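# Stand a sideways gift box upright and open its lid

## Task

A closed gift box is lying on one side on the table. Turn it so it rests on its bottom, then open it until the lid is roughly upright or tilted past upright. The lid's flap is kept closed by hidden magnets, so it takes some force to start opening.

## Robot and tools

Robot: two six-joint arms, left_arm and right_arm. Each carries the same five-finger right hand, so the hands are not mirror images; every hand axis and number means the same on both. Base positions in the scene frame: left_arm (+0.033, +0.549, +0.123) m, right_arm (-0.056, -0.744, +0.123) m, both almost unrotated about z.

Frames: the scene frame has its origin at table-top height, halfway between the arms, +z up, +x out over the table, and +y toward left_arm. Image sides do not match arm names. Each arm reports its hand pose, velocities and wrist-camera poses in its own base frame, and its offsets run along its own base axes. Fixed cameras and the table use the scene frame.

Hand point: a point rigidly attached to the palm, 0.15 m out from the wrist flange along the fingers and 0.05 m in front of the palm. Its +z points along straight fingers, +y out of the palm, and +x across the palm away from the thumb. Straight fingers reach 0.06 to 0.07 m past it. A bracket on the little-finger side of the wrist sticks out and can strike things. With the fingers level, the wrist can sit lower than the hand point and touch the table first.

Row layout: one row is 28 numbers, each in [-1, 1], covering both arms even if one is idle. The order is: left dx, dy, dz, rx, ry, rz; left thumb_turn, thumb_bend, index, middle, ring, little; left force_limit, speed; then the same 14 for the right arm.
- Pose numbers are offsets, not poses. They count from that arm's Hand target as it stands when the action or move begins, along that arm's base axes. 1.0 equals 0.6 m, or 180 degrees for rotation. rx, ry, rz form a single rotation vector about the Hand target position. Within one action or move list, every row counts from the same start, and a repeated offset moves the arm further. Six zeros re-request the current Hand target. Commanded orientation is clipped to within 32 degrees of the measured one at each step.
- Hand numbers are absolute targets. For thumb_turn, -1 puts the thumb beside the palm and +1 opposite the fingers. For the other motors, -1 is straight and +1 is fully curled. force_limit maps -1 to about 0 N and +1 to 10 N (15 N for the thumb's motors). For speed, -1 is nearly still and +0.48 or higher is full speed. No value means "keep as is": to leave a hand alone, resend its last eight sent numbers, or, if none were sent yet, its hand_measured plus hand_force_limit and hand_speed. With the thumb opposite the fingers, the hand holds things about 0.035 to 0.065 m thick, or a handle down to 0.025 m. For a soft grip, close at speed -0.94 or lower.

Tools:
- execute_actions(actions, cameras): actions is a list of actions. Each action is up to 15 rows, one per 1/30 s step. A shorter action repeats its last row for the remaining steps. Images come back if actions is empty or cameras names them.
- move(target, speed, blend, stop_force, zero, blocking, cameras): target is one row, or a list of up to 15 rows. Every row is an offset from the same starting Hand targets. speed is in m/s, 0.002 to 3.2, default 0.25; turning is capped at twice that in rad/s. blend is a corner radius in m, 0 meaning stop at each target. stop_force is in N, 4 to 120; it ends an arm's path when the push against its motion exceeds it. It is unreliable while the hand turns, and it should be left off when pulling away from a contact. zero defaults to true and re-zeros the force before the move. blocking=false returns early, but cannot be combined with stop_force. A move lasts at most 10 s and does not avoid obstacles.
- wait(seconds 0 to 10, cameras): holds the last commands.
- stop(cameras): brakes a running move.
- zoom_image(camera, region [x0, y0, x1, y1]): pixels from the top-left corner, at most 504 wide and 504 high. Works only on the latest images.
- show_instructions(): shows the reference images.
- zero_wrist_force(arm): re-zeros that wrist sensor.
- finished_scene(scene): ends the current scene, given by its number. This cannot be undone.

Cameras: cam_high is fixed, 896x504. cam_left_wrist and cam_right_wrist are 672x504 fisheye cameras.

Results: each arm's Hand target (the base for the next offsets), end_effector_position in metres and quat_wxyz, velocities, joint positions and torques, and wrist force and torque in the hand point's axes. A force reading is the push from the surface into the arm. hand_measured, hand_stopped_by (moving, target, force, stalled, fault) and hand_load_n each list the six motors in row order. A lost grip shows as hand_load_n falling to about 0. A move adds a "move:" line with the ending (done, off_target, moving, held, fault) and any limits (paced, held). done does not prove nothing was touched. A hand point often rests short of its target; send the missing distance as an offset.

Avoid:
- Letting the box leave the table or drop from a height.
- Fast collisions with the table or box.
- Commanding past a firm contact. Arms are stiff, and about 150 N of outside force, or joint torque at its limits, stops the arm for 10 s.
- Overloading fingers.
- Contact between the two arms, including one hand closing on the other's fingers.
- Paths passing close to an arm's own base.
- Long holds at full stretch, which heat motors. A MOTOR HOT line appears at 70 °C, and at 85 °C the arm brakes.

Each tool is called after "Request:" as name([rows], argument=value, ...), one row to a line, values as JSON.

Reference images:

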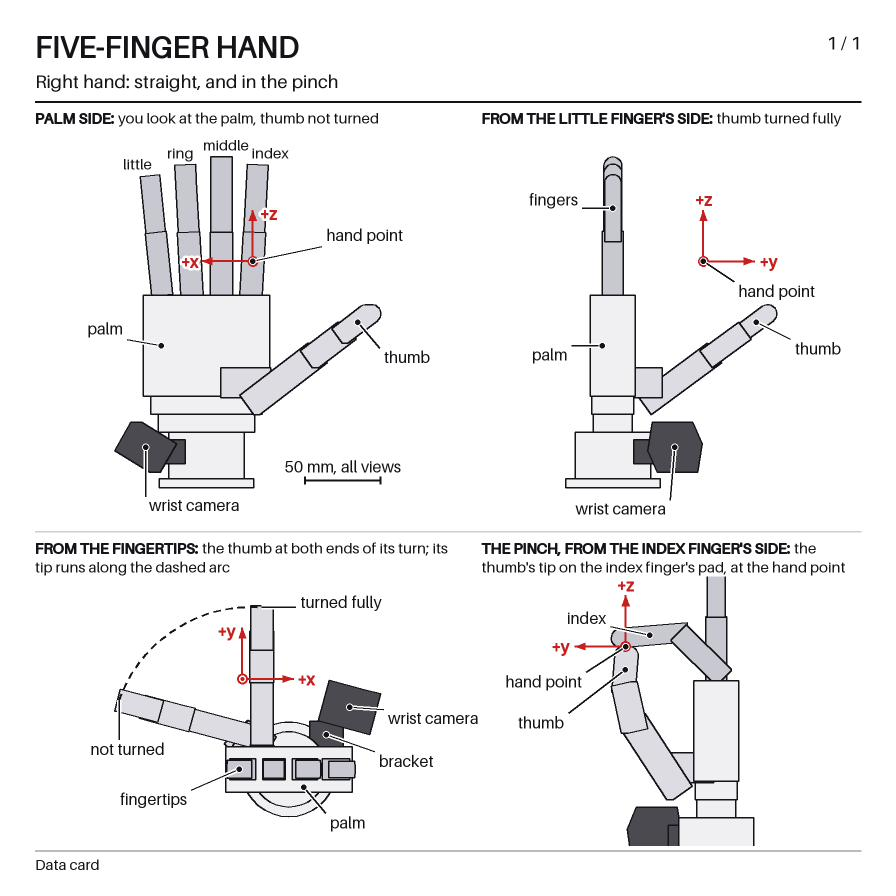

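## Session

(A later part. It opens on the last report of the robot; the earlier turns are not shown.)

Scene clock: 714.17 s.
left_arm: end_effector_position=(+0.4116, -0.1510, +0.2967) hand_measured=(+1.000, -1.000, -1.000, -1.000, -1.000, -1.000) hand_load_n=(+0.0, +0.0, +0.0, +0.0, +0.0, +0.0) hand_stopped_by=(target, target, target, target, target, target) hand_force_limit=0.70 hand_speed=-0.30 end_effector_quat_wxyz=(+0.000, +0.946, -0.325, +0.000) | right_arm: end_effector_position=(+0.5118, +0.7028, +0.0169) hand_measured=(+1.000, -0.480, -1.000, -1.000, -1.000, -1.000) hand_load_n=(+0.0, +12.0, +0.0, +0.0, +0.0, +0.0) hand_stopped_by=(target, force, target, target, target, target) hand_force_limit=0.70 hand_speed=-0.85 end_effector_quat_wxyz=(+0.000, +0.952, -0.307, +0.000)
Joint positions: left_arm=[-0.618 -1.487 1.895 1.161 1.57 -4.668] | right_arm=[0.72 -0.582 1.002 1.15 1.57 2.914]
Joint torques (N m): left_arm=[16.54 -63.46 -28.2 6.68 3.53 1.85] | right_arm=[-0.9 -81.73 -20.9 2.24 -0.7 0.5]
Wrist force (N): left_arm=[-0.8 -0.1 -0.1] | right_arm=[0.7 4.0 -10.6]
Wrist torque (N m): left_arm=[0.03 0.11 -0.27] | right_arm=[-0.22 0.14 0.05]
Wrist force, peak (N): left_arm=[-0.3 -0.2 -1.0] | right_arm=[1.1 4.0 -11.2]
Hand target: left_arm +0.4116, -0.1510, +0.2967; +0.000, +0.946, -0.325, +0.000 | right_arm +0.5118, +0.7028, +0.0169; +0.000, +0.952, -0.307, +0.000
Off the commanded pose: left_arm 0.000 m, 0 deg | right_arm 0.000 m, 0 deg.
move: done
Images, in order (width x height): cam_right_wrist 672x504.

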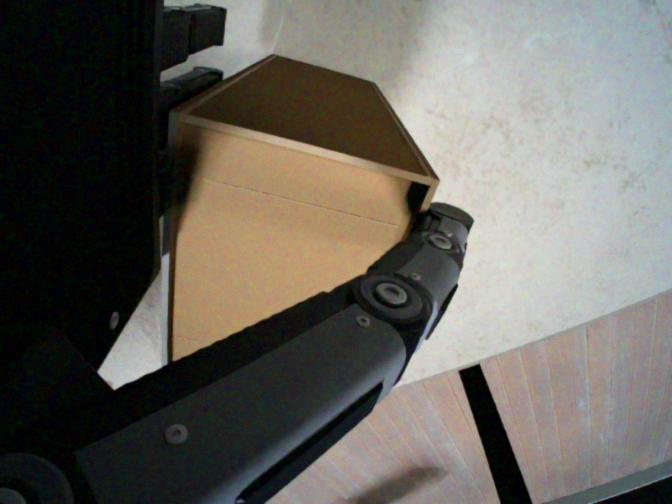

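Request:
move(target=[0,0,0,0,0,0,1,-1,-1,-1,-1,-1,0.7,-0.3,0,0,0,0,0,0,1,-0.9,-1,-1,-1,-1,0.7,-0.3])

Request:
move(target=[0,0,0,0,0,0,1,-1,-1,-1,-1,-1,0.7,-0.3,-0.0044,-0.006,0.008,0,0,0,1,-0.9,-1,-1,-1,-1,0.7,-0.3], speed=0.03)

Request:
move(target=[0,0,0,0,0,0,1,-1,-1,-1,-1,-1,0.7,-0.3,0,0,0,0,0,0,1,0.3,-1,-1,-1,-1,0.7,-0.85], cameras=["cam_right_wrist"])

Scene clock: 726.57 s.
left_arm: end_effector_position=(+0.4116, -0.1510, +0.2967) hand_measured=(+1.000, -1.000, -1.000, -1.000, -1.000, -1.000) hand_load_n=(+0.0, +0.0, +0.0, +0.0, +0.0, +0.0) hand_stopped_by=(target, target, target, target, target, target) hand_force_limit=0.70 hand_speed=-0.30 end_effector_quat_wxyz=(+0.000, +0.946, -0.325, +0.000) | right_arm: end_effector_position=(+0.5118, +0.7028, +0.0169) hand_measured=(+1.000, -0.900, -1.000, -1.000, -1.000, -1.000) hand_load_n=(+0.0, +0.0, +0.0, +0.0, +0.0, +0.0) hand_stopped_by=(target, target, target, target, target, target) hand_force_limit=0.70 hand_speed=-0.30 end_effector_quat_wxyz=(+0.000, +0.952, -0.307, +0.000)
Joint positions: left_arm=[-0.618 -1.487 1.895 1.161 1.57 -4.668] | right_arm=[0.72 -0.582 1.002 1.15 1.57 2.914]
Joint torques (N m): left_arm=[14.79 -62.96 -29.17 6.6 3.59 1.57] | right_arm=[-0.63 -86.11 -21.83 2.36 -0.59 1.6]
Wrist force (N): left_arm=[-0.5 -0.3 -0.7] | right_arm=[-0.1 -0.2 0.6]
Wrist torque (N m): left_arm=[0.05 0.09 -0.26] | right_arm=[-0.10 -0.04 0.00]
Wrist force, peak (N): left_arm=[-0.5 0.1 -1.1] | right_arm=[0.9 4.1 -10.8]
Hand target: left_arm +0.4116, -0.1510, +0.2967; +0.000, +0.946, -0.325, +0.000 | right_arm +0.5118, +0.7028, +0.0169; +0.000, +0.952, -0.307, +0.000
Off the commanded pose: left_arm 0.000 m, 0 deg | right_arm 0.000 m, 0 deg.
move: done

Scene clock: 727.33 s.
left_arm: end_effector_position=(+0.4116, -0.1510, +0.2967) hand_measured=(+1.000, -1.000, -1.000, -1.000, -1.000, -1.000) hand_load_n=(+0.0, -0.5, +0.0, +0.0, +0.0, +0.0) hand_stopped_by=(target, target, target, target, target, target) hand_force_limit=0.70 hand_speed=-0.30 end_effector_quat_wxyz=(+0.000, +0.946, -0.325, +0.000) | right_arm: end_effector_position=(+0.5092, +0.6992, +0.0217) hand_measured=(+1.000, -0.900, -1.000, -1.000, -1.000, -1.000) hand_load_n=(+0.0, -0.5, +0.0, +0.0, +0.0, +0.0) hand_stopped_by=(target, target, target, target, target, target) hand_force_limit=0.70 hand_speed=-0.30 end_effector_quat_wxyz=(+0.000, +0.952, -0.307, +0.000)
Joint positions: left_arm=[-0.618 -1.487 1.895 1.161 1.57 -4.668] | right_arm=[0.719 -0.594 1.016 1.148 1.57 2.913]
Joint torques (N m): left_arm=[13.91 -63.22 -28.34 6.66 3.68 1.56] | right_arm=[-15.06 -121.73 -20.74 2.71 -0.46 -1.9]
Wrist force (N): left_arm=[-0.9 -0.3 -0.8] | right_arm=[0.1 -0.4 0.5]
Wrist torque (N m): left_arm=[0.04 0.14 -0.28] | right_arm=[-0.10 -0.06 0.00]
Wrist force, peak (N): left_arm=[-0.9 -0.3 -0.8] | right_arm=[0.4 -0.8 0.2]
Hand target: left_arm +0.4116, -0.1510, +0.2967; +0.000, +0.946, -0.325, +0.000 | right_arm +0.5092, +0.6992, +0.0217; +0.000, +0.952, -0.307, +0.000
Off the commanded pose: left_arm 0.000 m, 0 deg | right_arm 0.000 m, 0 deg.
move: done

Scene clock: 730.27 s.
left_arm: end_effector_position=(+0.4116, -0.1510, +0.2967) hand_measured=(+1.000, -1.000, -1.000, -1.000, -1.000, -1.000) hand_load_n=(+0.0, +0.0, +0.0, +0.0, +0.0, +0.0) hand_stopped_by=(target, target, target, target, target, target) hand_force_limit=0.70 hand_speed=-0.30 end_effector_quat_wxyz=(+0.000, +0.946, -0.325, +0.000) | right_arm: end_effector_position=(+0.5092, +0.6992, +0.0218) hand_measured=(+1.000, -0.328, -1.000, -1.000, -1.000, -1.000) hand_load_n=(-2.0, +12.0, +0.0, +0.0, +0.0, +0.0) hand_stopped_by=(target, force, target, target, target, target) hand_force_limit=0.70 hand_speed=-0.85 end_effector_quat_wxyz=(+0.000, +0.952, -0.307, +0.000)
Joint positions: left_arm=[-0.618 -1.487 1.895 1.161 1.57 -4.668] | right_arm=[0.719 -0.594 1.016 1.148 1.57 2.913]
Joint torques (N m): left_arm=[14.25 -61.98 -28.74 6.61 3.68 1.38] | right_arm=[-14.19 -115.83 -20.54 2.54 -0.4 -1.97]
Wrist force (N): left_arm=[-0.3 0.1 -0.5] | right_arm=[-0.2 0.3 -1.8]
Wrist torque (N m): left_arm=[0.08 0.05 -0.23] | right_arm=[-0.02 -0.01 -0.01]
Wrist force, peak (N): left_arm=[-0.6 -0.6 -0.9] | right_arm=[0.8 2.0 -3.6]
Hand target: left_arm +0.4116, -0.1510, +0.2967; +0.000, +0.946, -0.325, +0.000 | right_arm +0.5092, +0.6992, +0.0217; +0.000, +0.952, -0.307, +0.000
Off the commanded pose: left_arm 0.000 m, 0 deg | right_arm 0.000 m, 0 deg.
move: done
Images, in order (width x height): cam_right_wrist 672x504.

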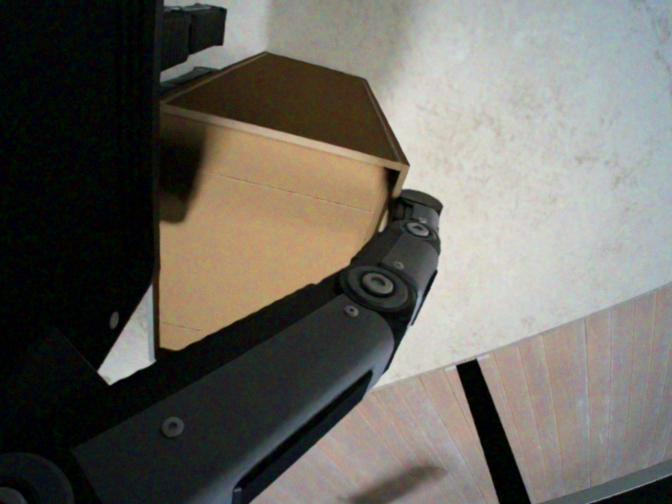

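Request:
move(target=[0,0,0,0,0,0,1,-1,-1,-1,-1,-1,0.7,-0.3,0,0,0.0117,0,0,0,1,0.3,-1,-1,-1,-1,0.7,-0.85], speed=0.03, cameras=["cam_right_wrist"])

Scene clock: 739.50 s.
left_arm: end_effector_position=(+0.4116, -0.1510, +0.2967) hand_measured=(+1.000, -1.000, -1.000, -1.000, -1.000, -1.000) hand_load_n=(+0.0, -0.5, +0.0, +0.0, +0.0, +0.0) hand_stopped_by=(target, target, target, target, target, target) hand_force_limit=0.70 hand_speed=-0.30 end_effector_quat_wxyz=(+0.000, +0.946, -0.325, +0.000) | right_arm: end_effector_position=(+0.5092, +0.6992, +0.0286) hand_measured=(+1.000, -0.328, -1.000, -1.000, -1.000, -1.000) hand_load_n=(-2.0, +11.5, +0.5, +0.0, +0.0, +0.0) hand_stopped_by=(target, force, target, target, target, target) hand_force_limit=0.70 hand_speed=-0.85 end_effector_quat_wxyz=(+0.000, +0.952, -0.307, +0.000)
Joint positions: left_arm=[-0.618 -1.487 1.895 1.161 1.57 -4.668] | right_arm=[0.719 -0.599 1.014 1.156 1.57 2.913]
Joint torques (N m): left_arm=[13.69 -61.68 -29.39 6.83 3.45 1.08] | right_arm=[-11.82 -122.44 -44.74 7.48 -0.74 -1.42]
Wrist force (N): left_arm=[-0.5 -0.2 -0.6] | right_arm=[0.0 -0.6 1.5]
Wrist torque (N m): left_arm=[0.04 0.08 -0.26] | right_arm=[-0.13 -0.03 0.00]
Wrist force, peak (N): left_arm=[-0.2 -0.5 -1.0] | right_arm=[0.1 -0.4 2.1]
Hand target: left_arm +0.4116, -0.1510, +0.2967; +0.000, +0.946, -0.325, +0.000 | right_arm +0.5092, +0.6992, +0.0288; +0.000, +0.952, -0.307, +0.000
Off the commanded pose: left_arm 0.000 m, 0 deg | right_arm 0.000 m, 0 deg.
move: done
Images, in order (width x height): cam_right_wrist 672x504.

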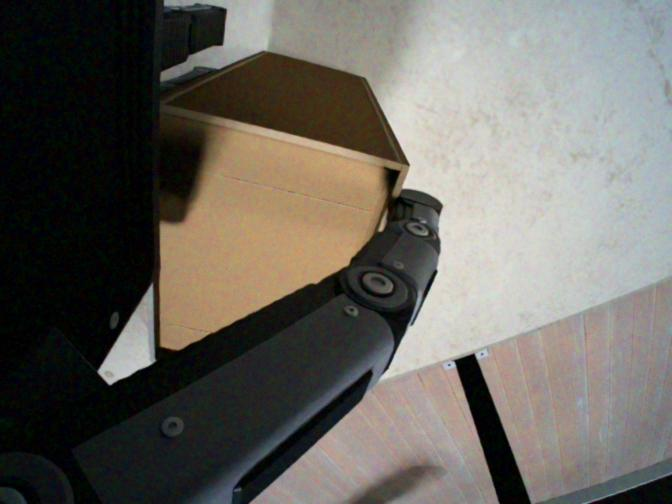

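Request:
move([
  [0,0,0,0,0,0,1,-1,-1,-1,-1,-1,0.7,-0.3,-0.0486,-0.0677,-0.01,0.0902,-0.0648,0,1,0.3,-1,-1,-1,-1,0.7,-0.85],
  [0,0,0,0,0,0,1,-1,-1,-1,-1,-1,0.7,-0.3,-0.0923,-0.1285,-0.0478,0.1805,-0.1297,0,1,0.3,-1,-1,-1,-1,0.7,-0.85],
  [0,0,0,0,0,0,1,-1,-1,-1,-1,-1,0.7,-0.3,-0.1257,-0.175,-0.109,0.2707,-0.1945,0,1,0.3,-1,-1,-1,-1,0.7,-0.85],
], speed=0.12, blend=[0.01,0.01,0], cameras=["cam_high","cam_right_wrist"])

Request:
zoom_image(camera="cam_high", region=[400, 20, 550, 170])

Scene clock: 761.67 s.
left_arm: end_effector_position=(+0.4116, -0.1510, +0.2967) hand_measured=(+1.000, -1.000, -1.000, -1.000, -1.000, -1.000) hand_load_n=(+0.0, +0.0, +0.0, +0.0, +0.0, +0.0) hand_stopped_by=(target, target, target, target, target, target) hand_force_limit=0.70 hand_speed=-0.30 end_effector_quat_wxyz=(+0.000, +0.946, -0.325, +0.000) | right_arm: end_effector_position=(+0.4338, +0.5942, -0.0365) hand_measured=(+1.000, -0.328, -1.000, -1.000, -1.000, -1.000) hand_load_n=(-2.5, +12.0, +0.0, -0.5, -0.5, +0.0) hand_stopped_by=(target, force, target, target, target, target) hand_force_limit=0.70 hand_speed=-0.85 end_effector_quat_wxyz=(-0.476, +0.824, -0.265, +0.153)
Joint positions: left_arm=[-0.618 -1.487 1.895 1.161 1.57 -4.668] | right_arm=[0.548 -1.125 2.131 -0.446 1.226 2.934]
Joint torques (N m): left_arm=[12.89 -60.97 -30.29 6.48 3.59 0.87] | right_arm=[-15.36 -42.31 -8.83 -1.32 -2.78 2.05]
Wrist force (N): left_arm=[0.1 -0.2 -0.1] | right_arm=[0.6 0.9 0.3]
Wrist torque (N m): left_arm=[0.01 -0.02 -0.23] | right_arm=[0.03 -0.28 -0.18]
Wrist force, peak (N): left_arm=[-1.2 -0.3 -0.7] | right_arm=[-0.1 -0.4 2.1]
Hand target: left_arm +0.4116, -0.1510, +0.2967; +0.000, +0.946, -0.325, +0.000 | right_arm +0.4338, +0.5942, -0.0366; -0.476, +0.824, -0.265, +0.153
Off the commanded pose: left_arm 0.000 m, 0 deg | right_arm 0.000 m, 0 deg.
move: done
Images, in order (width x height): cam_high 896x504, cam_right_wrist 672x504.

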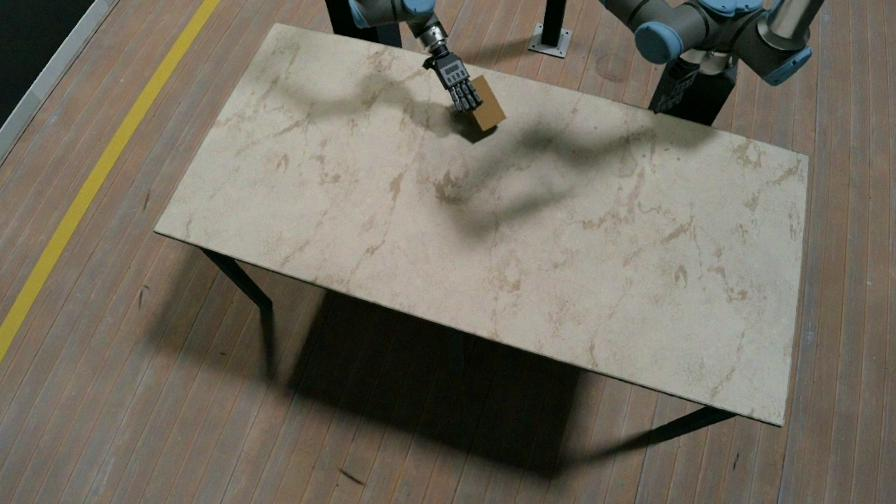

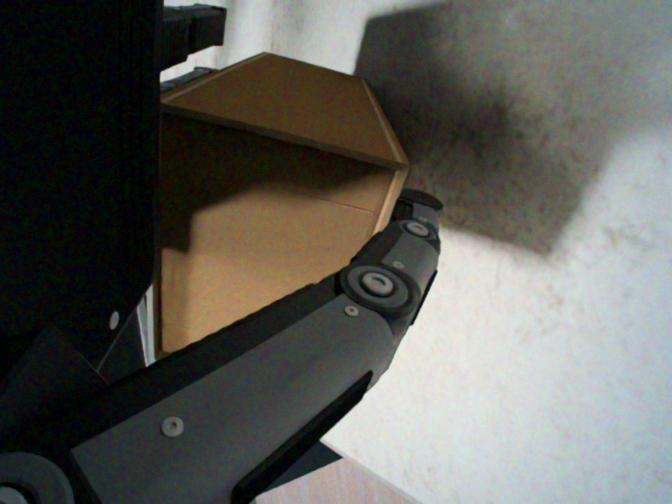

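Scaled by 3.360 from the camera's 896x504 image, which has a finer 1280x720 frame.

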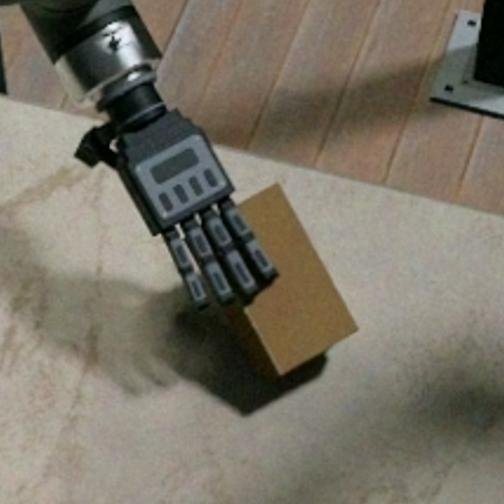

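Request:
move(target=[0,0,0,0,0,0,1,-1,-1,-1,-1,-1,0.7,-0.3,-0.0193,-0.0268,-0.0772,0.0902,-0.0648,0,1,0.3,-1,-1,-1,-1,0.7,-0.85], speed=0.12, cameras=["cam_right_wrist"])

Request:
move(target=[0,0,0,0,0,0,1,-1,-1,-1,-1,-1,0.7,-0.3,0,0,-0.02,0,0,0,1,0.3,-1,-1,-1,-1,0.7,-0.85], speed=0.015, stop_force=4, cameras=["cam_high","cam_right_wrist"])

Request:
zoom_image(camera="cam_high", region=[400, 20, 550, 170])

Scene clock: 770.93 s.
left_arm: end_effector_position=(+0.4116, -0.1510, +0.2967) hand_measured=(+1.000, -1.000, -1.000, -1.000, -1.000, -1.000) hand_load_n=(+0.0, +0.0, +0.0, +0.0, +0.0, +0.0) hand_stopped_by=(target, target, target, target, target, target) hand_force_limit=0.70 hand_speed=-0.30 end_effector_quat_wxyz=(+0.000, +0.946, -0.325, +0.000) | right_arm: end_effector_position=(+0.4222, +0.5781, -0.0829) hand_measured=(+1.000, -0.328, -1.000, -1.000, -1.000, -1.000) hand_load_n=(-2.0, +12.0, +0.0, +0.0, +0.0, +0.0) hand_stopped_by=(target, force, target, target, target, target) hand_force_limit=0.70 hand_speed=-0.85 end_effector_quat_wxyz=(-0.612, +0.729, -0.235, +0.197)
Joint positions: left_arm=[-0.618 -1.487 1.895 1.161 1.57 -4.668] | right_arm=[0.485 -1.005 2.354 -1.155 1.114 3.055]
Joint torques (N m): left_arm=[13.94 -60.37 -30.75 6.61 3.4 0.74] | right_arm=[-15.45 -34.6 2.89 -2.49 -1.95 2.09]
Wrist force (N): left_arm=[-0.4 -0.5 -0.6] | right_arm=[0.3 0.5 -0.5]
Wrist torque (N m): left_arm=[0.00 0.06 -0.26] | right_arm=[-0.02 -0.29 -0.25]
Wrist force, peak (N): left_arm=[-0.8 -0.2 -0.9] | right_arm=[0.5 1.5 -0.6]
Hand target: left_arm +0.4116, -0.1510, +0.2967; +0.000, +0.946, -0.325, +0.000 | right_arm +0.4222, +0.5781, -0.0830; -0.612, +0.729, -0.235, +0.197
Off the commanded pose: left_arm 0.000 m, 0 deg | right_arm 0.000 m, 0 deg.
move: done
Images, in order (width x height): cam_right_wrist 672x504.

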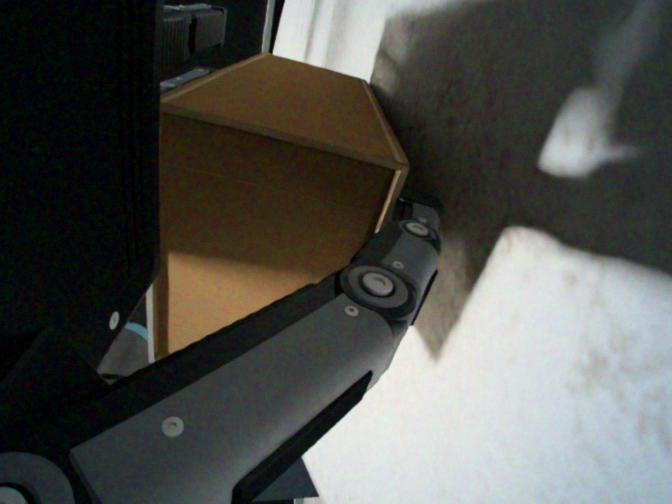

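Scene clock: 772.47 s.
left_arm: end_effector_position=(+0.4116, -0.1510, +0.2967) hand_measured=(+1.000, -1.000, -1.000, -1.000, -1.000, -1.000) hand_load_n=(+0.0, +0.0, +0.0, +0.0, +0.0, +0.0) hand_stopped_by=(target, target, target, target, target, target) hand_force_limit=0.70 hand_speed=-0.30 end_effector_quat_wxyz=(+0.000, +0.946, -0.325, +0.000) | right_arm: end_effector_position=(+0.4221, +0.5781, -0.0869) hand_measured=(+1.000, -0.328, -1.000, -1.000, -1.000, -1.000) hand_load_n=(-3.0, +10.5, +0.5, +0.0, +0.0, +0.0) hand_stopped_by=(target, force, target, target, target, target) hand_force_limit=0.70 hand_speed=-0.85 end_effector_quat_wxyz=(-0.612, +0.729, -0.235, +0.197)
Joint positions: left_arm=[-0.618 -1.487 1.895 1.161 1.57 -4.668] | right_arm=[0.485 -0.996 2.354 -1.163 1.114 3.055]
Joint torques (N m): left_arm=[12.15 -60.12 -30.74 6.32 3.59 0.77] | right_arm=[-13.85 -74.02 3.38 0.99 -0.78 2.22]
Wrist force (N): left_arm=[-0.9 -0.6 -0.8] | right_arm=[-0.1 -1.1 -0.3]
Wrist torque (N m): left_arm=[-0.01 0.14 -0.30] | right_arm=[0.24 -0.31 -0.30]
Wrist force, peak (N): left_arm=[-0.9 -0.6 -0.8] | right_arm=[-1.1 -4.1 -2.3]
Hand target: left_arm +0.4116, -0.1510, +0.2967; +0.000, +0.946, -0.325, +0.000 | right_arm +0.4221, +0.5781, -0.0869; -0.612, +0.729, -0.235, +0.197 (not the last commanded pose)
Off the commanded pose: left_arm 0.000 m, 0 deg | right_arm 0.008 m, 0 deg.
move: contact (right_arm)
Images, in order (width x height): cam_high 896x504, cam_right_wrist 672x504.

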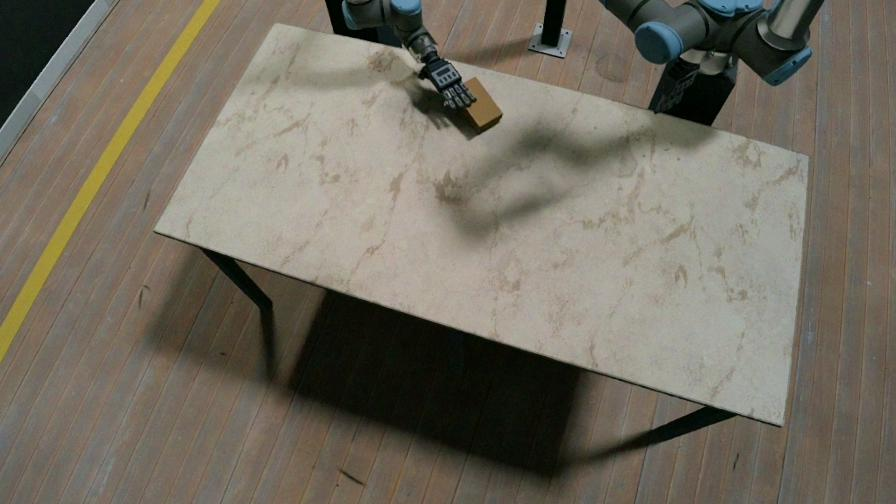

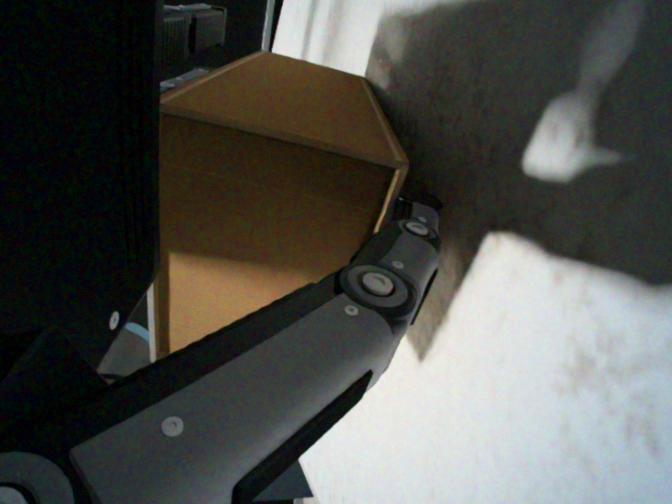

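Scaled by 3.360 from the camera's 896x504 image, which has a finer 1280x720 frame.

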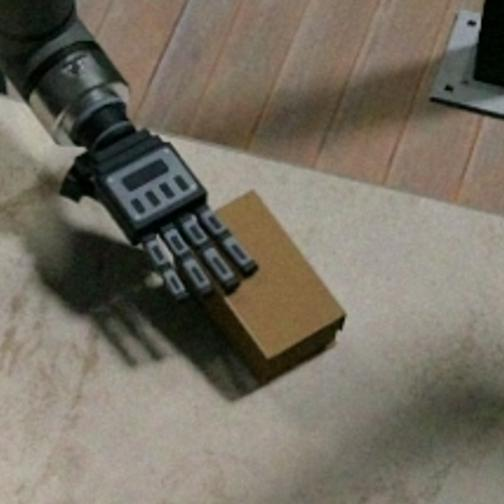

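Request:
move(target=[0,0,0,0,0,0,1,-1,-1,-1,-1,-1,0.7,-0.3,0,0,0,0,0,0,1,-0.45,-1,-1,-1,-1,0.7,-0.8])

Request:
move(target=[0,0,0,0,0,0,1,-1,-1,-1,-1,-1,0.7,-0.3,0,0,-0.03,0,0,0,1,-0.45,-1,-1,-1,-1,0.7,-0.8], speed=0.015, stop_force=4, cameras=["cam_high","cam_right_wrist"])

Request:
zoom_image(camera="cam_high", region=[400, 20, 550, 170])

Scene clock: 794.33 s.
left_arm: end_effector_position=(+0.4116, -0.1510, +0.2967) hand_measured=(+1.000, -1.000, -1.000, -1.000, -1.000, -1.000) hand_load_n=(+0.0, -0.5, +0.0, +0.0, +0.0, +0.0) hand_stopped_by=(target, target, target, target, target, target) hand_force_limit=0.70 hand_speed=-0.30 end_effector_quat_wxyz=(+0.000, +0.946, -0.325, +0.000) | right_arm: end_effector_position=(+0.4220, +0.5780, -0.0869) hand_measured=(+1.000, -0.450, -1.000, -1.000, -1.000, -1.000) hand_load_n=(+0.0, +0.5, +0.0, +0.0, -0.5, +0.0) hand_stopped_by=(target, target, target, target, target, target) hand_force_limit=0.70 hand_speed=-0.80 end_effector_quat_wxyz=(-0.612, +0.729, -0.235, +0.197)
Joint positions: left_arm=[-0.618 -1.487 1.895 1.161 1.57 -4.668] | right_arm=[0.485 -0.996 2.354 -1.163 1.114 3.055]
Joint torques (N m): left_arm=[14.26 -60.33 -31.22 6.34 3.57 0.63] | right_arm=[-7.61 -71.75 0.28 1.07 1.77 1.9]
Wrist force (N): left_arm=[-0.7 0.0 -0.4] | right_arm=[0.1 -0.3 -0.6]
Wrist torque (N m): left_arm=[0.05 0.10 -0.27] | right_arm=[0.07 -0.27 -0.23]
Wrist force, peak (N): left_arm=[-0.8 -0.5 -0.8] | right_arm=[0.2 -1.4 -0.4]
Hand target: left_arm +0.4116, -0.1510, +0.2967; +0.000, +0.946, -0.325, +0.000 | right_arm +0.4221, +0.5781, -0.0869; -0.612, +0.729, -0.235, +0.197
Off the commanded pose: left_arm 0.000 m, 0 deg | right_arm 0.000 m, 0 deg.
move: done

Scene clock: 796.33 s.
left_arm: end_effector_position=(+0.4116, -0.1510, +0.2967) hand_measured=(+1.000, -1.000, -1.000, -1.000, -1.000, -1.000) hand_load_n=(+0.0, +0.0, +0.0, +0.0, +0.0, +0.0) hand_stopped_by=(target, target, target, target, target, target) hand_force_limit=0.70 hand_speed=-0.30 end_effector_quat_wxyz=(+0.000, +0.946, -0.325, +0.000) | right_arm: end_effector_position=(+0.4221, +0.5781, -0.0960) hand_measured=(+1.000, -0.450, -1.000, -1.000, -1.000, -1.000) hand_load_n=(+0.5, +4.0, +0.0, +0.5, +0.0, +0.0) hand_stopped_by=(target, target, target, target, target, target) hand_force_limit=0.70 hand_speed=-0.80 end_effector_quat_wxyz=(-0.612, +0.729, -0.235, +0.197)
Joint positions: left_arm=[-0.618 -1.487 1.895 1.161 1.57 -4.668] | right_arm=[0.485 -0.976 2.352 -1.182 1.114 3.055]
Joint torques (N m): left_arm=[12.56 -58.97 -31.15 6.25 3.54 0.65] | right_arm=[-9.46 -71.83 4.49 1.22 1.81 0.23]
Wrist force (N): left_arm=[-0.3 -0.2 -1.0] | right_arm=[0.3 -0.8 -0.3]
Wrist torque (N m): left_arm=[0.07 0.07 -0.25] | right_arm=[0.10 -0.39 -0.26]
Wrist force, peak (N): left_arm=[-0.2 -1.0 -0.3] | right_arm=[0.7 -5.1 -4.9]
Hand target: left_arm +0.4116, -0.1510, +0.2967; +0.000, +0.946, -0.325, +0.000 | right_arm +0.4221, +0.5781, -0.0960; -0.612, +0.729, -0.235, +0.197 (not the last commanded pose)
Off the commanded pose: left_arm 0.000 m, 0 deg | right_arm 0.009 m, 0 deg.
move: contact (right_arm)
Images, in order (width x height): cam_high 896x504, cam_right_wrist 672x504.

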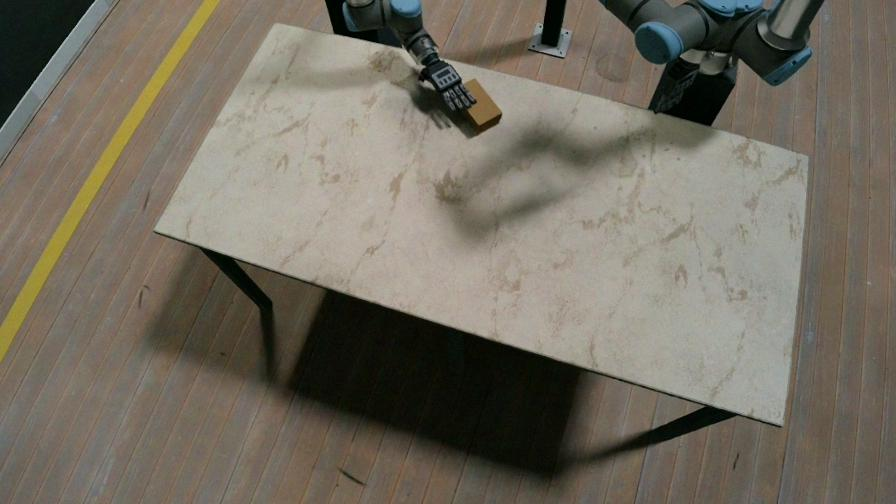

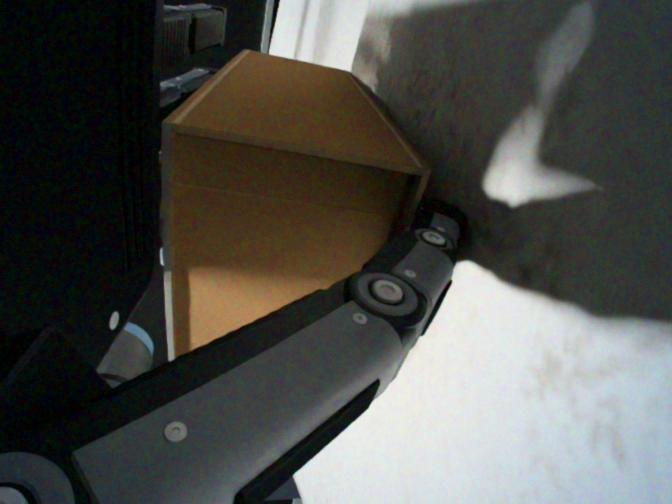

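Scaled by 3.360 from the camera's 896x504 image, which has a finer 1280x720 frame.

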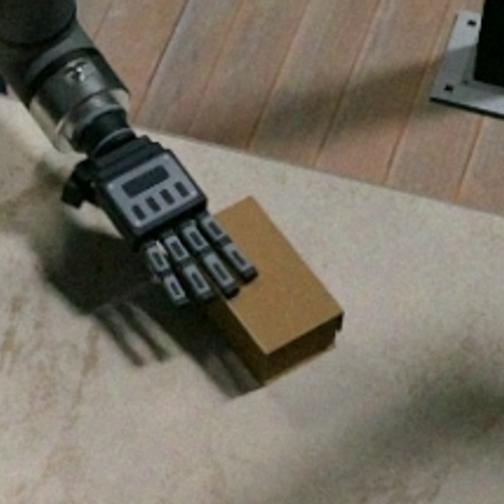

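Request:
move(target=[0,0,0,0,0,0,1,-1,-1,-1,-1,-1,0.7,-0.3,-0.0486,-0.0677,0.0033,0,0,0,1,-0.45,-1,-1,-1,-1,0.7,-0.8], speed=0.15, cameras=["cam_high","cam_right_wrist"])

Request:
zoom_image(camera="cam_high", region=[400, 20, 550, 170])

Scene clock: 802.17 s.
left_arm: end_effector_position=(+0.4116, -0.1510, +0.2967) hand_measured=(+1.000, -1.000, -1.000, -1.000, -1.000, -1.000) hand_load_n=(+0.0, +0.0, +0.0, +0.0, +0.0, +0.0) hand_stopped_by=(target, target, target, target, target, target) hand_force_limit=0.70 hand_speed=-0.30 end_effector_quat_wxyz=(+0.000, +0.946, -0.325, +0.000) | right_arm: end_effector_position=(+0.3929, +0.5375, -0.0940) hand_measured=(+1.000, -0.450, -1.000, -1.000, -1.000, -1.000) hand_load_n=(+0.0, +0.0, -0.5, +0.0, +0.0, +0.0) hand_stopped_by=(target, target, target, target, target, target) hand_force_limit=0.70 hand_speed=-0.80 end_effector_quat_wxyz=(-0.612, +0.729, -0.235, +0.197)
Joint positions: left_arm=[-0.618 -1.487 1.895 1.161 1.57 -4.668] | right_arm=[0.426 -1 2.449 -1.248 1.057 3.042]
Joint torques (N m): left_arm=[13.55 -58.84 -31.93 6.42 3.46 0.15] | right_arm=[-18.66 -68.66 6.52 -3.14 -1.83 -1.96]
Wrist force (N): left_arm=[-0.5 -0.4 -0.4] | right_arm=[0.4 -0.4 -0.7]
Wrist torque (N m): left_arm=[0.01 0.08 -0.26] | right_arm=[0.14 -0.29 -0.01]
Wrist force, peak (N): left_arm=[-0.8 -0.8 -0.7] | right_arm=[0.1 -0.3 -1.6]
Hand target: left_arm +0.4116, -0.1510, +0.2967; +0.000, +0.946, -0.325, +0.000 | right_arm +0.3929, +0.5374, -0.0940; -0.612, +0.729, -0.235, +0.197
Off the commanded pose: left_arm 0.000 m, 0 deg | right_arm 0.000 m, 0 deg.
move: done
Images, in order (width x height): cam_high 896x504, cam_right_wrist 672x504.

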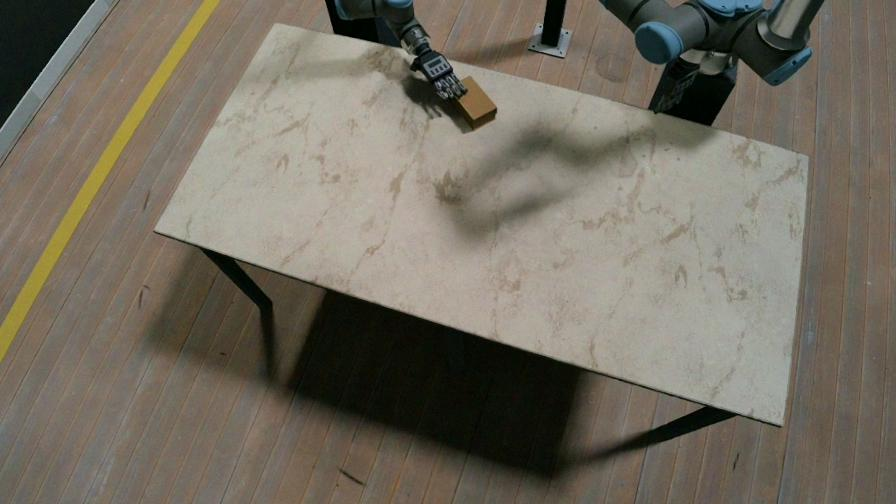

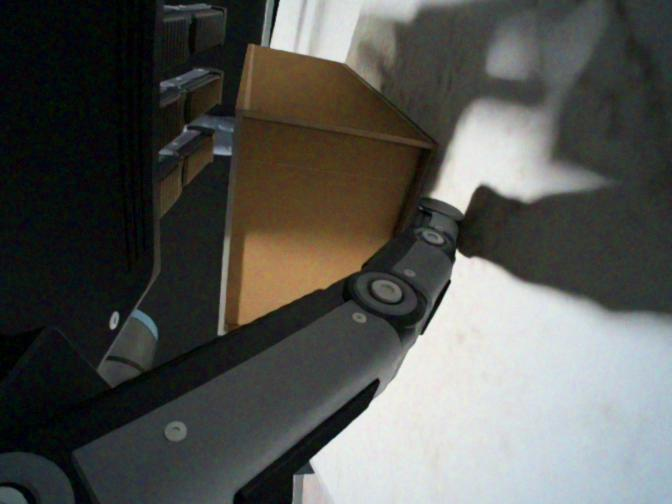

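Scaled by 3.360 from the camera's 896x504 image, which has a finer 1280x720 frame.

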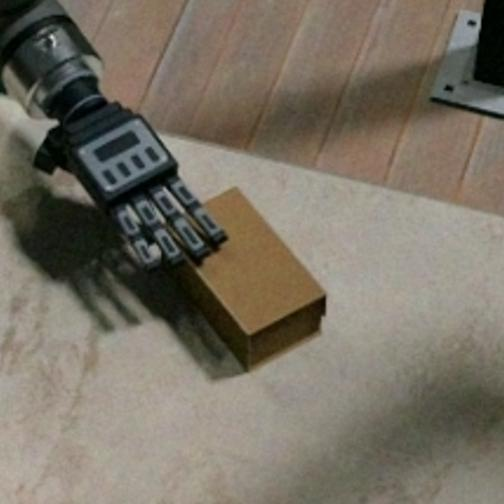

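Request:
move(target=[0,0,0,0,0,0,1,-1,-1,-1,-1,-1,0.7,-0.3,-0.0486,-0.0677,0.005,0,0,0,1,-0.45,-1,-1,-1,-1,0.7,-0.8], speed=0.3, cameras=["cam_high","cam_right_wrist"])

Request:
zoom_image(camera="cam_high", region=[400, 20, 550, 170])

Scene clock: 811.53 s.
left_arm: end_effector_position=(+0.4116, -0.1510, +0.2967) hand_measured=(+1.000, -1.000, -1.000, -1.000, -1.000, -1.000) hand_load_n=(+0.0, +0.0, +0.0, +0.0, +0.0, +0.0) hand_stopped_by=(target, target, target, target, target, target) hand_force_limit=0.70 hand_speed=-0.30 end_effector_quat_wxyz=(+0.000, +0.946, -0.325, +0.000) | right_arm: end_effector_position=(+0.3638, +0.4969, -0.0910) hand_measured=(+1.000, -0.450, -1.000, -1.000, -1.000, -1.000) hand_load_n=(+0.0, +0.0, +0.0, +0.0, +0.0, +0.0) hand_stopped_by=(target, target, target, target, target, target) hand_force_limit=0.70 hand_speed=-0.80 end_effector_quat_wxyz=(-0.612, +0.729, -0.235, +0.197)
Joint positions: left_arm=[-0.618 -1.487 1.895 1.161 1.57 -4.668] | right_arm=[0.35 -1.02 2.547 -1.316 0.982 3.024]
Joint torques (N m): left_arm=[10.64 -57.95 -31.96 6.32 3.51 0.14] | right_arm=[-14.63 -64.72 10.88 -2.21 -2.62 -2.04]
Wrist force (N): left_arm=[-0.2 -0.1 -0.3] | right_arm=[0.3 -0.2 -0.3]
Wrist torque (N m): left_arm=[0.03 0.03 -0.24] | right_arm=[0.12 -0.27 -0.02]
Wrist force, peak (N): left_arm=[-0.9 -0.2 -0.8] | right_arm=[-0.2 -0.3 -1.7]
Hand target: left_arm +0.4116, -0.1510, +0.2967; +0.000, +0.946, -0.325, +0.000 | right_arm +0.3637, +0.4968, -0.0910; -0.612, +0.729, -0.235, +0.197
Off the commanded pose: left_arm 0.000 m, 0 deg | right_arm 0.000 m, 0 deg.
move: done
Images, in order (width x height): cam_high 896x504, cam_right_wrist 672x504.

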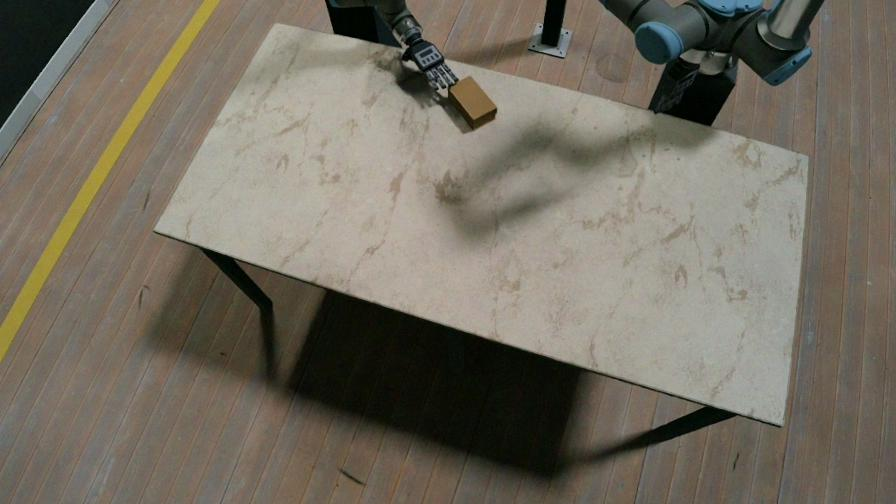

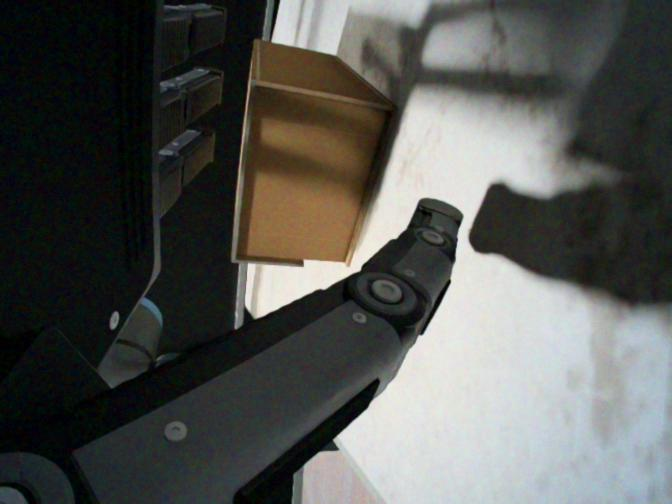

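Scaled by 3.360 from the camera's 896x504 image, which has a finer 1280x720 frame.

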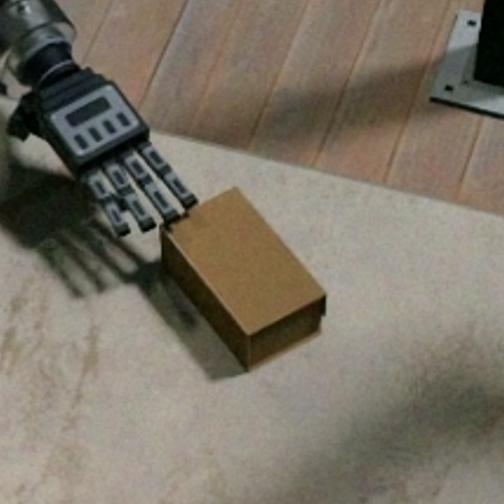

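Request:
move(target=[0,0,0,0,0,-0.7417,1,-1,-1,-1,-1,-1,0.7,-0.3,-0.106,-0.228,0.518,-0.3609,0.2593,0,1,-1,-1,-1,-1,-1,0.7,-0.3], speed=0.5)

Request:
move(target=[-0.2027,-0.7817,-0.1,0,0,-0.7417,1,-1,-1,-1,-1,-1,0.7,-0.3,0,0,0,0,0,0,1,-1,-1,-1,-1,-1,0.7,-0.3], speed=0.4, cameras=["all"])

Scene clock: 841.90 s.
left_arm: end_effector_position=(+0.4116, -0.1511, +0.2967) hand_measured=(+1.000, -1.000, -1.000, -1.000, -1.000, -1.000) hand_load_n=(+0.0, +0.0, +0.0, +0.5, +0.0, +0.0) hand_stopped_by=(target, target, target, target, target, target) hand_force_limit=0.70 hand_speed=-0.30 end_effector_quat_wxyz=(+0.000, -0.074, +0.997, +0.000) | right_arm: end_effector_position=(+0.3001, +0.3600, +0.2198) hand_measured=(+1.000, -1.000, -1.000, -1.000, -1.000, -1.000) hand_load_n=(+0.0, -0.5, +0.0, +0.0, +0.0, -0.5) hand_stopped_by=(target, target, target, target, target, target) hand_force_limit=0.70 hand_speed=-0.30 end_effector_quat_wxyz=(+0.000, +0.952, -0.307, +0.000)
Joint positions: left_arm=[-0.905 -1.56 1.973 1.158 1.572 -2.625] | right_arm=[0.492 -1.355 1.892 1.034 1.57 2.686]
Joint torques (N m): left_arm=[15.45 -60.93 -26.12 5.52 3.35 2.84] | right_arm=[13.32 -30.98 -41.34 6.63 1.66 2.33]
Wrist force (N): left_arm=[-0.2 -0.2 0.0] | right_arm=[0.4 -0.3 0.6]
Wrist torque (N m): left_arm=[-0.01 0.01 -0.25] | right_arm=[-0.13 -0.10 -0.19]
Wrist force, peak (N): left_arm=[-1.0 -0.3 -1.0] | right_arm=[0.1 -0.7 -1.4]
Hand target: left_arm +0.4116, -0.1510, +0.2967; +0.000, -0.074, +0.997, +0.000 | right_arm +0.3001, +0.3600, +0.2198; +0.000, +0.952, -0.307, +0.000
Off the commanded pose: left_arm 0.000 m, 0 deg | right_arm 0.000 m, 0 deg.
move: done

Scene clock: 845.47 s.
left_arm: end_effector_position=(+0.2900, -0.6201, +0.2367) hand_measured=(+1.000, -1.000, -1.000, -1.000, -1.000, -1.000) hand_load_n=(+0.0, +0.0, +0.0, +0.0, +0.0, +0.0) hand_stopped_by=(target, target, target, target, target, target) hand_force_limit=0.70 hand_speed=-0.30 end_effector_quat_wxyz=(+0.000, +0.887, +0.462, +0.000) | right_arm: end_effector_position=(+0.3001, +0.3600, +0.2198) hand_measured=(+1.000, -1.000, -1.000, -1.000, -1.000, -1.000) hand_load_n=(+0.0, +0.0, +0.0, +0.0, +0.0, +0.0) hand_stopped_by=(target, target, target, target, target, target) hand_force_limit=0.70 hand_speed=-0.30 end_effector_quat_wxyz=(+0.000, +0.952, -0.307, +0.000)
Joint positions: left_arm=[-1.425 -1.237 1.701 1.108 1.571 -0.814] | right_arm=[0.492 -1.355 1.892 1.034 1.57 2.686]
Joint torques (N m): left_arm=[14.92 -46.38 -40.38 6.95 3.46 2.19] | right_arm=[14.17 -29.76 -42.08 6.77 1.83 2.47]
Wrist force (N): left_arm=[0.0 -0.1 0.0] | right_arm=[0.0 -0.6 0.3]
Wrist torque (N m): left_arm=[0.00 -0.01 -0.21] | right_arm=[-0.17 -0.04 -0.22]
Wrist force, peak (N): left_arm=[-1.3 0.7 -0.5] | right_arm=[0.9 -0.3 0.5]
Hand target: left_arm +0.2900, -0.6201, +0.2367; +0.000, +0.887, +0.462, +0.000 | right_arm +0.3001, +0.3600, +0.2198; +0.000, +0.952, -0.307, +0.000
Off the commanded pose: left_arm 0.000 m, 0 deg | right_arm 0.000 m, 0 deg.
move: done

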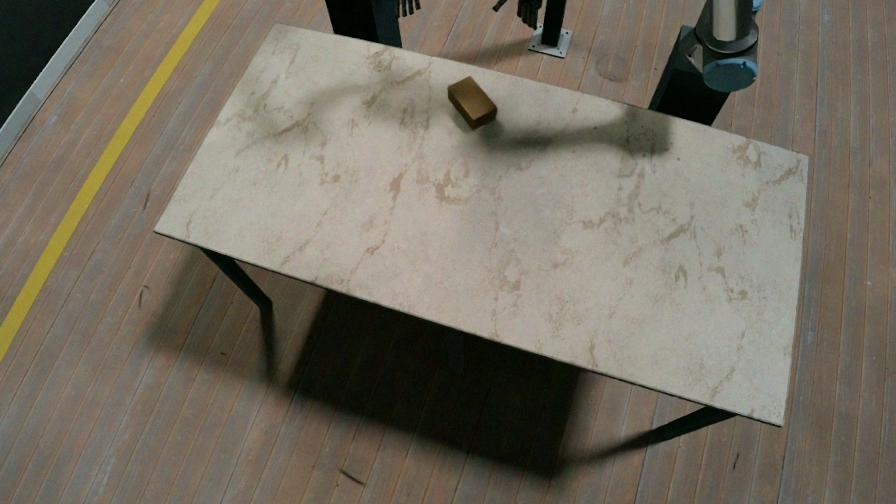

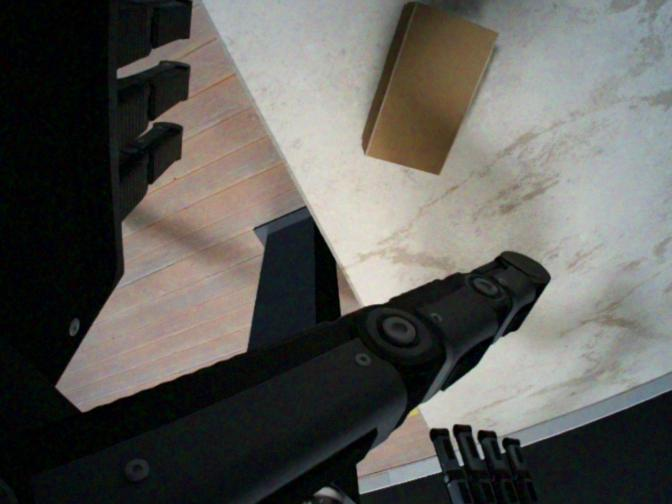

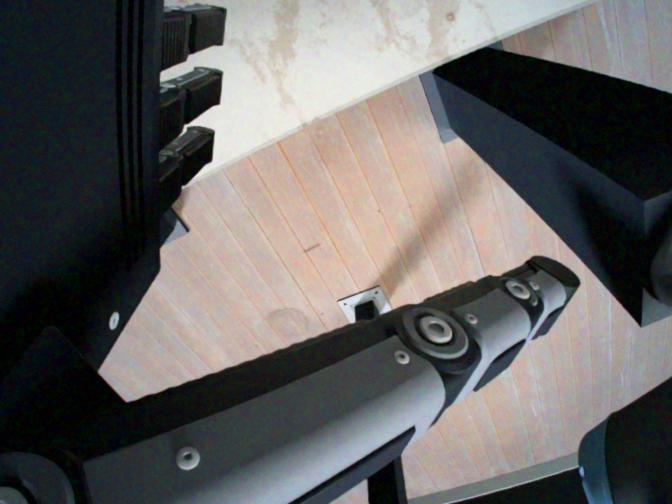

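Request:
zoom_image(camera="cam_left_wrist", region=[320, 0, 540, 200])

Scaled by 2.291 from the camera's 672x504 image, which has a finer 960x720 frame.

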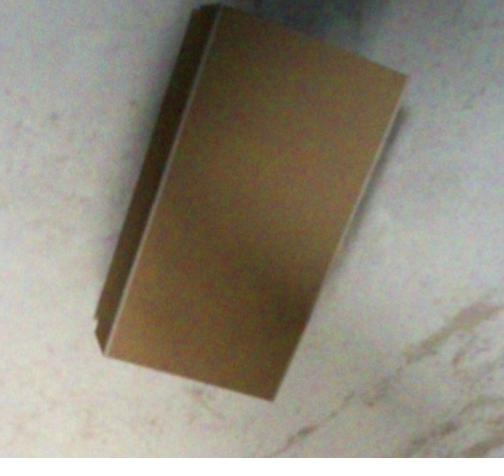

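Request:
move(target=[0.0478,0.0683,-0.2,0,0,0,1,-1,-1,-1,-1,-1,0.7,-0.3,0,0,0,0,0,0,1,-1,-1,-1,-1,-1,0.7,-0.3], speed=0.3, cameras=["cam_high","cam_left_wrist"])

Request:
zoom_image(camera="cam_high", region=[400, 0, 560, 150])

Scene clock: 889.13 s.
left_arm: end_effector_position=(+0.3187, -0.5791, +0.1168) hand_measured=(+1.000, -1.000, -1.000, -1.000, -1.000, -1.000) hand_load_n=(+0.0, -0.5, +0.0, +0.0, +0.0, +0.0) hand_stopped_by=(target, target, target, target, target, target) hand_force_limit=0.70 hand_speed=-0.30 end_effector_quat_wxyz=(+0.000, +0.887, +0.462, +0.000) | right_arm: end_effector_position=(+0.3001, +0.3600, +0.2198) hand_measured=(+1.000, -1.000, -1.000, -1.000, -1.000, -1.000) hand_load_n=(+0.0, +0.0, +0.0, +0.0, +0.0, +0.0) hand_stopped_by=(target, target, target, target, target, target) hand_force_limit=0.70 hand_speed=-0.30 end_effector_quat_wxyz=(+0.000, +0.952, -0.307, +0.000)
Joint positions: left_arm=[-1.364 -1.163 1.843 0.892 1.571 -0.753] | right_arm=[0.492 -1.355 1.892 1.034 1.57 2.686]
Joint torques (N m): left_arm=[15.63 -45.04 -19.57 1.41 -0.78 2.44] | right_arm=[14.06 -27.97 -41.78 6.63 1.87 2.55]
Wrist force (N): left_arm=[-0.2 -0.5 -0.1] | right_arm=[0.6 0.0 0.7]
Wrist torque (N m): left_arm=[-0.04 0.04 -0.25] | right_arm=[-0.10 -0.15 -0.16]
Wrist force, peak (N): left_arm=[-1.0 -0.4 -2.5] | right_arm=[0.6 -0.6 0.8]
Hand target: left_arm +0.3187, -0.5791, +0.1167; +0.000, +0.887, +0.462, +0.000 | right_arm +0.3001, +0.3600, +0.2198; +0.000, +0.952, -0.307, +0.000
Off the commanded pose: left_arm 0.000 m, 0 deg | right_arm 0.000 m, 0 deg.
move: done
Images, in order (width x height): cam_high 896x504, cam_left_wrist 672x504.

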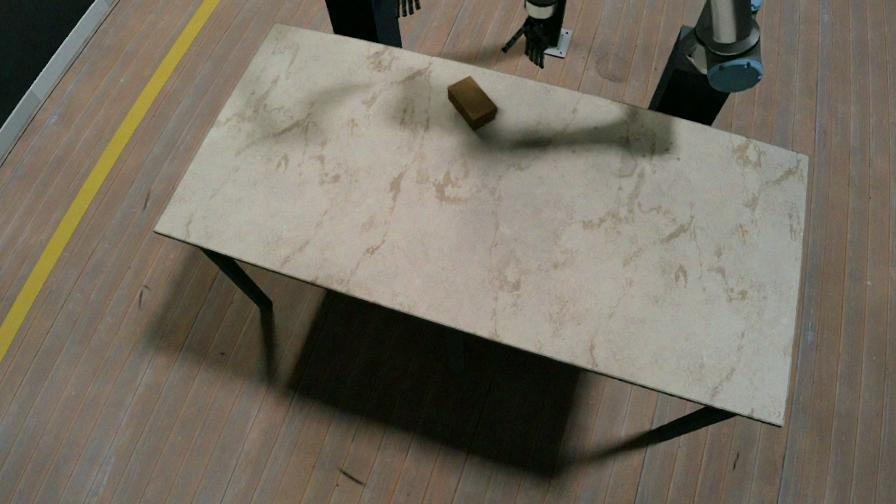

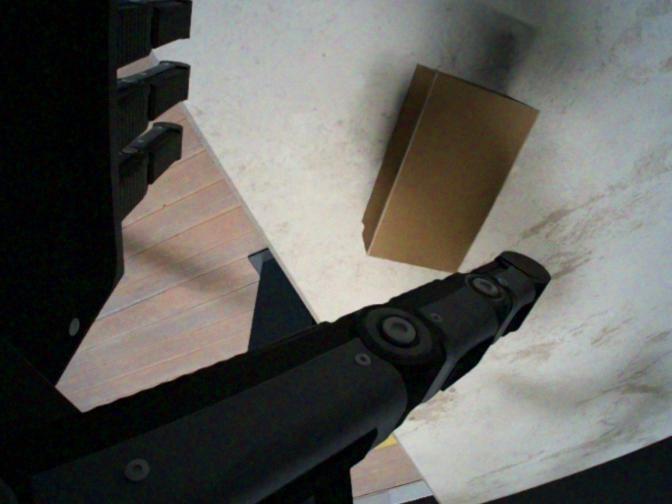

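Scaled by 3.150 from the camera's 896x504 image, which has a finer 1280x720 frame.

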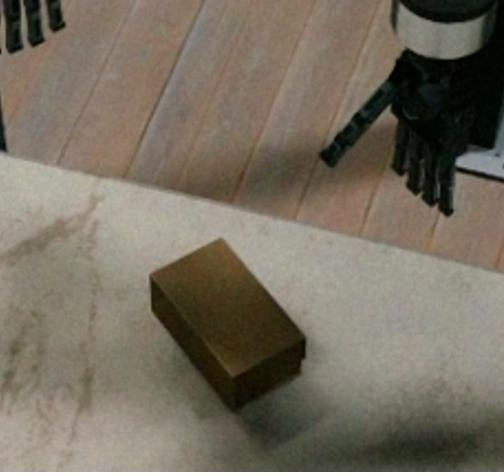

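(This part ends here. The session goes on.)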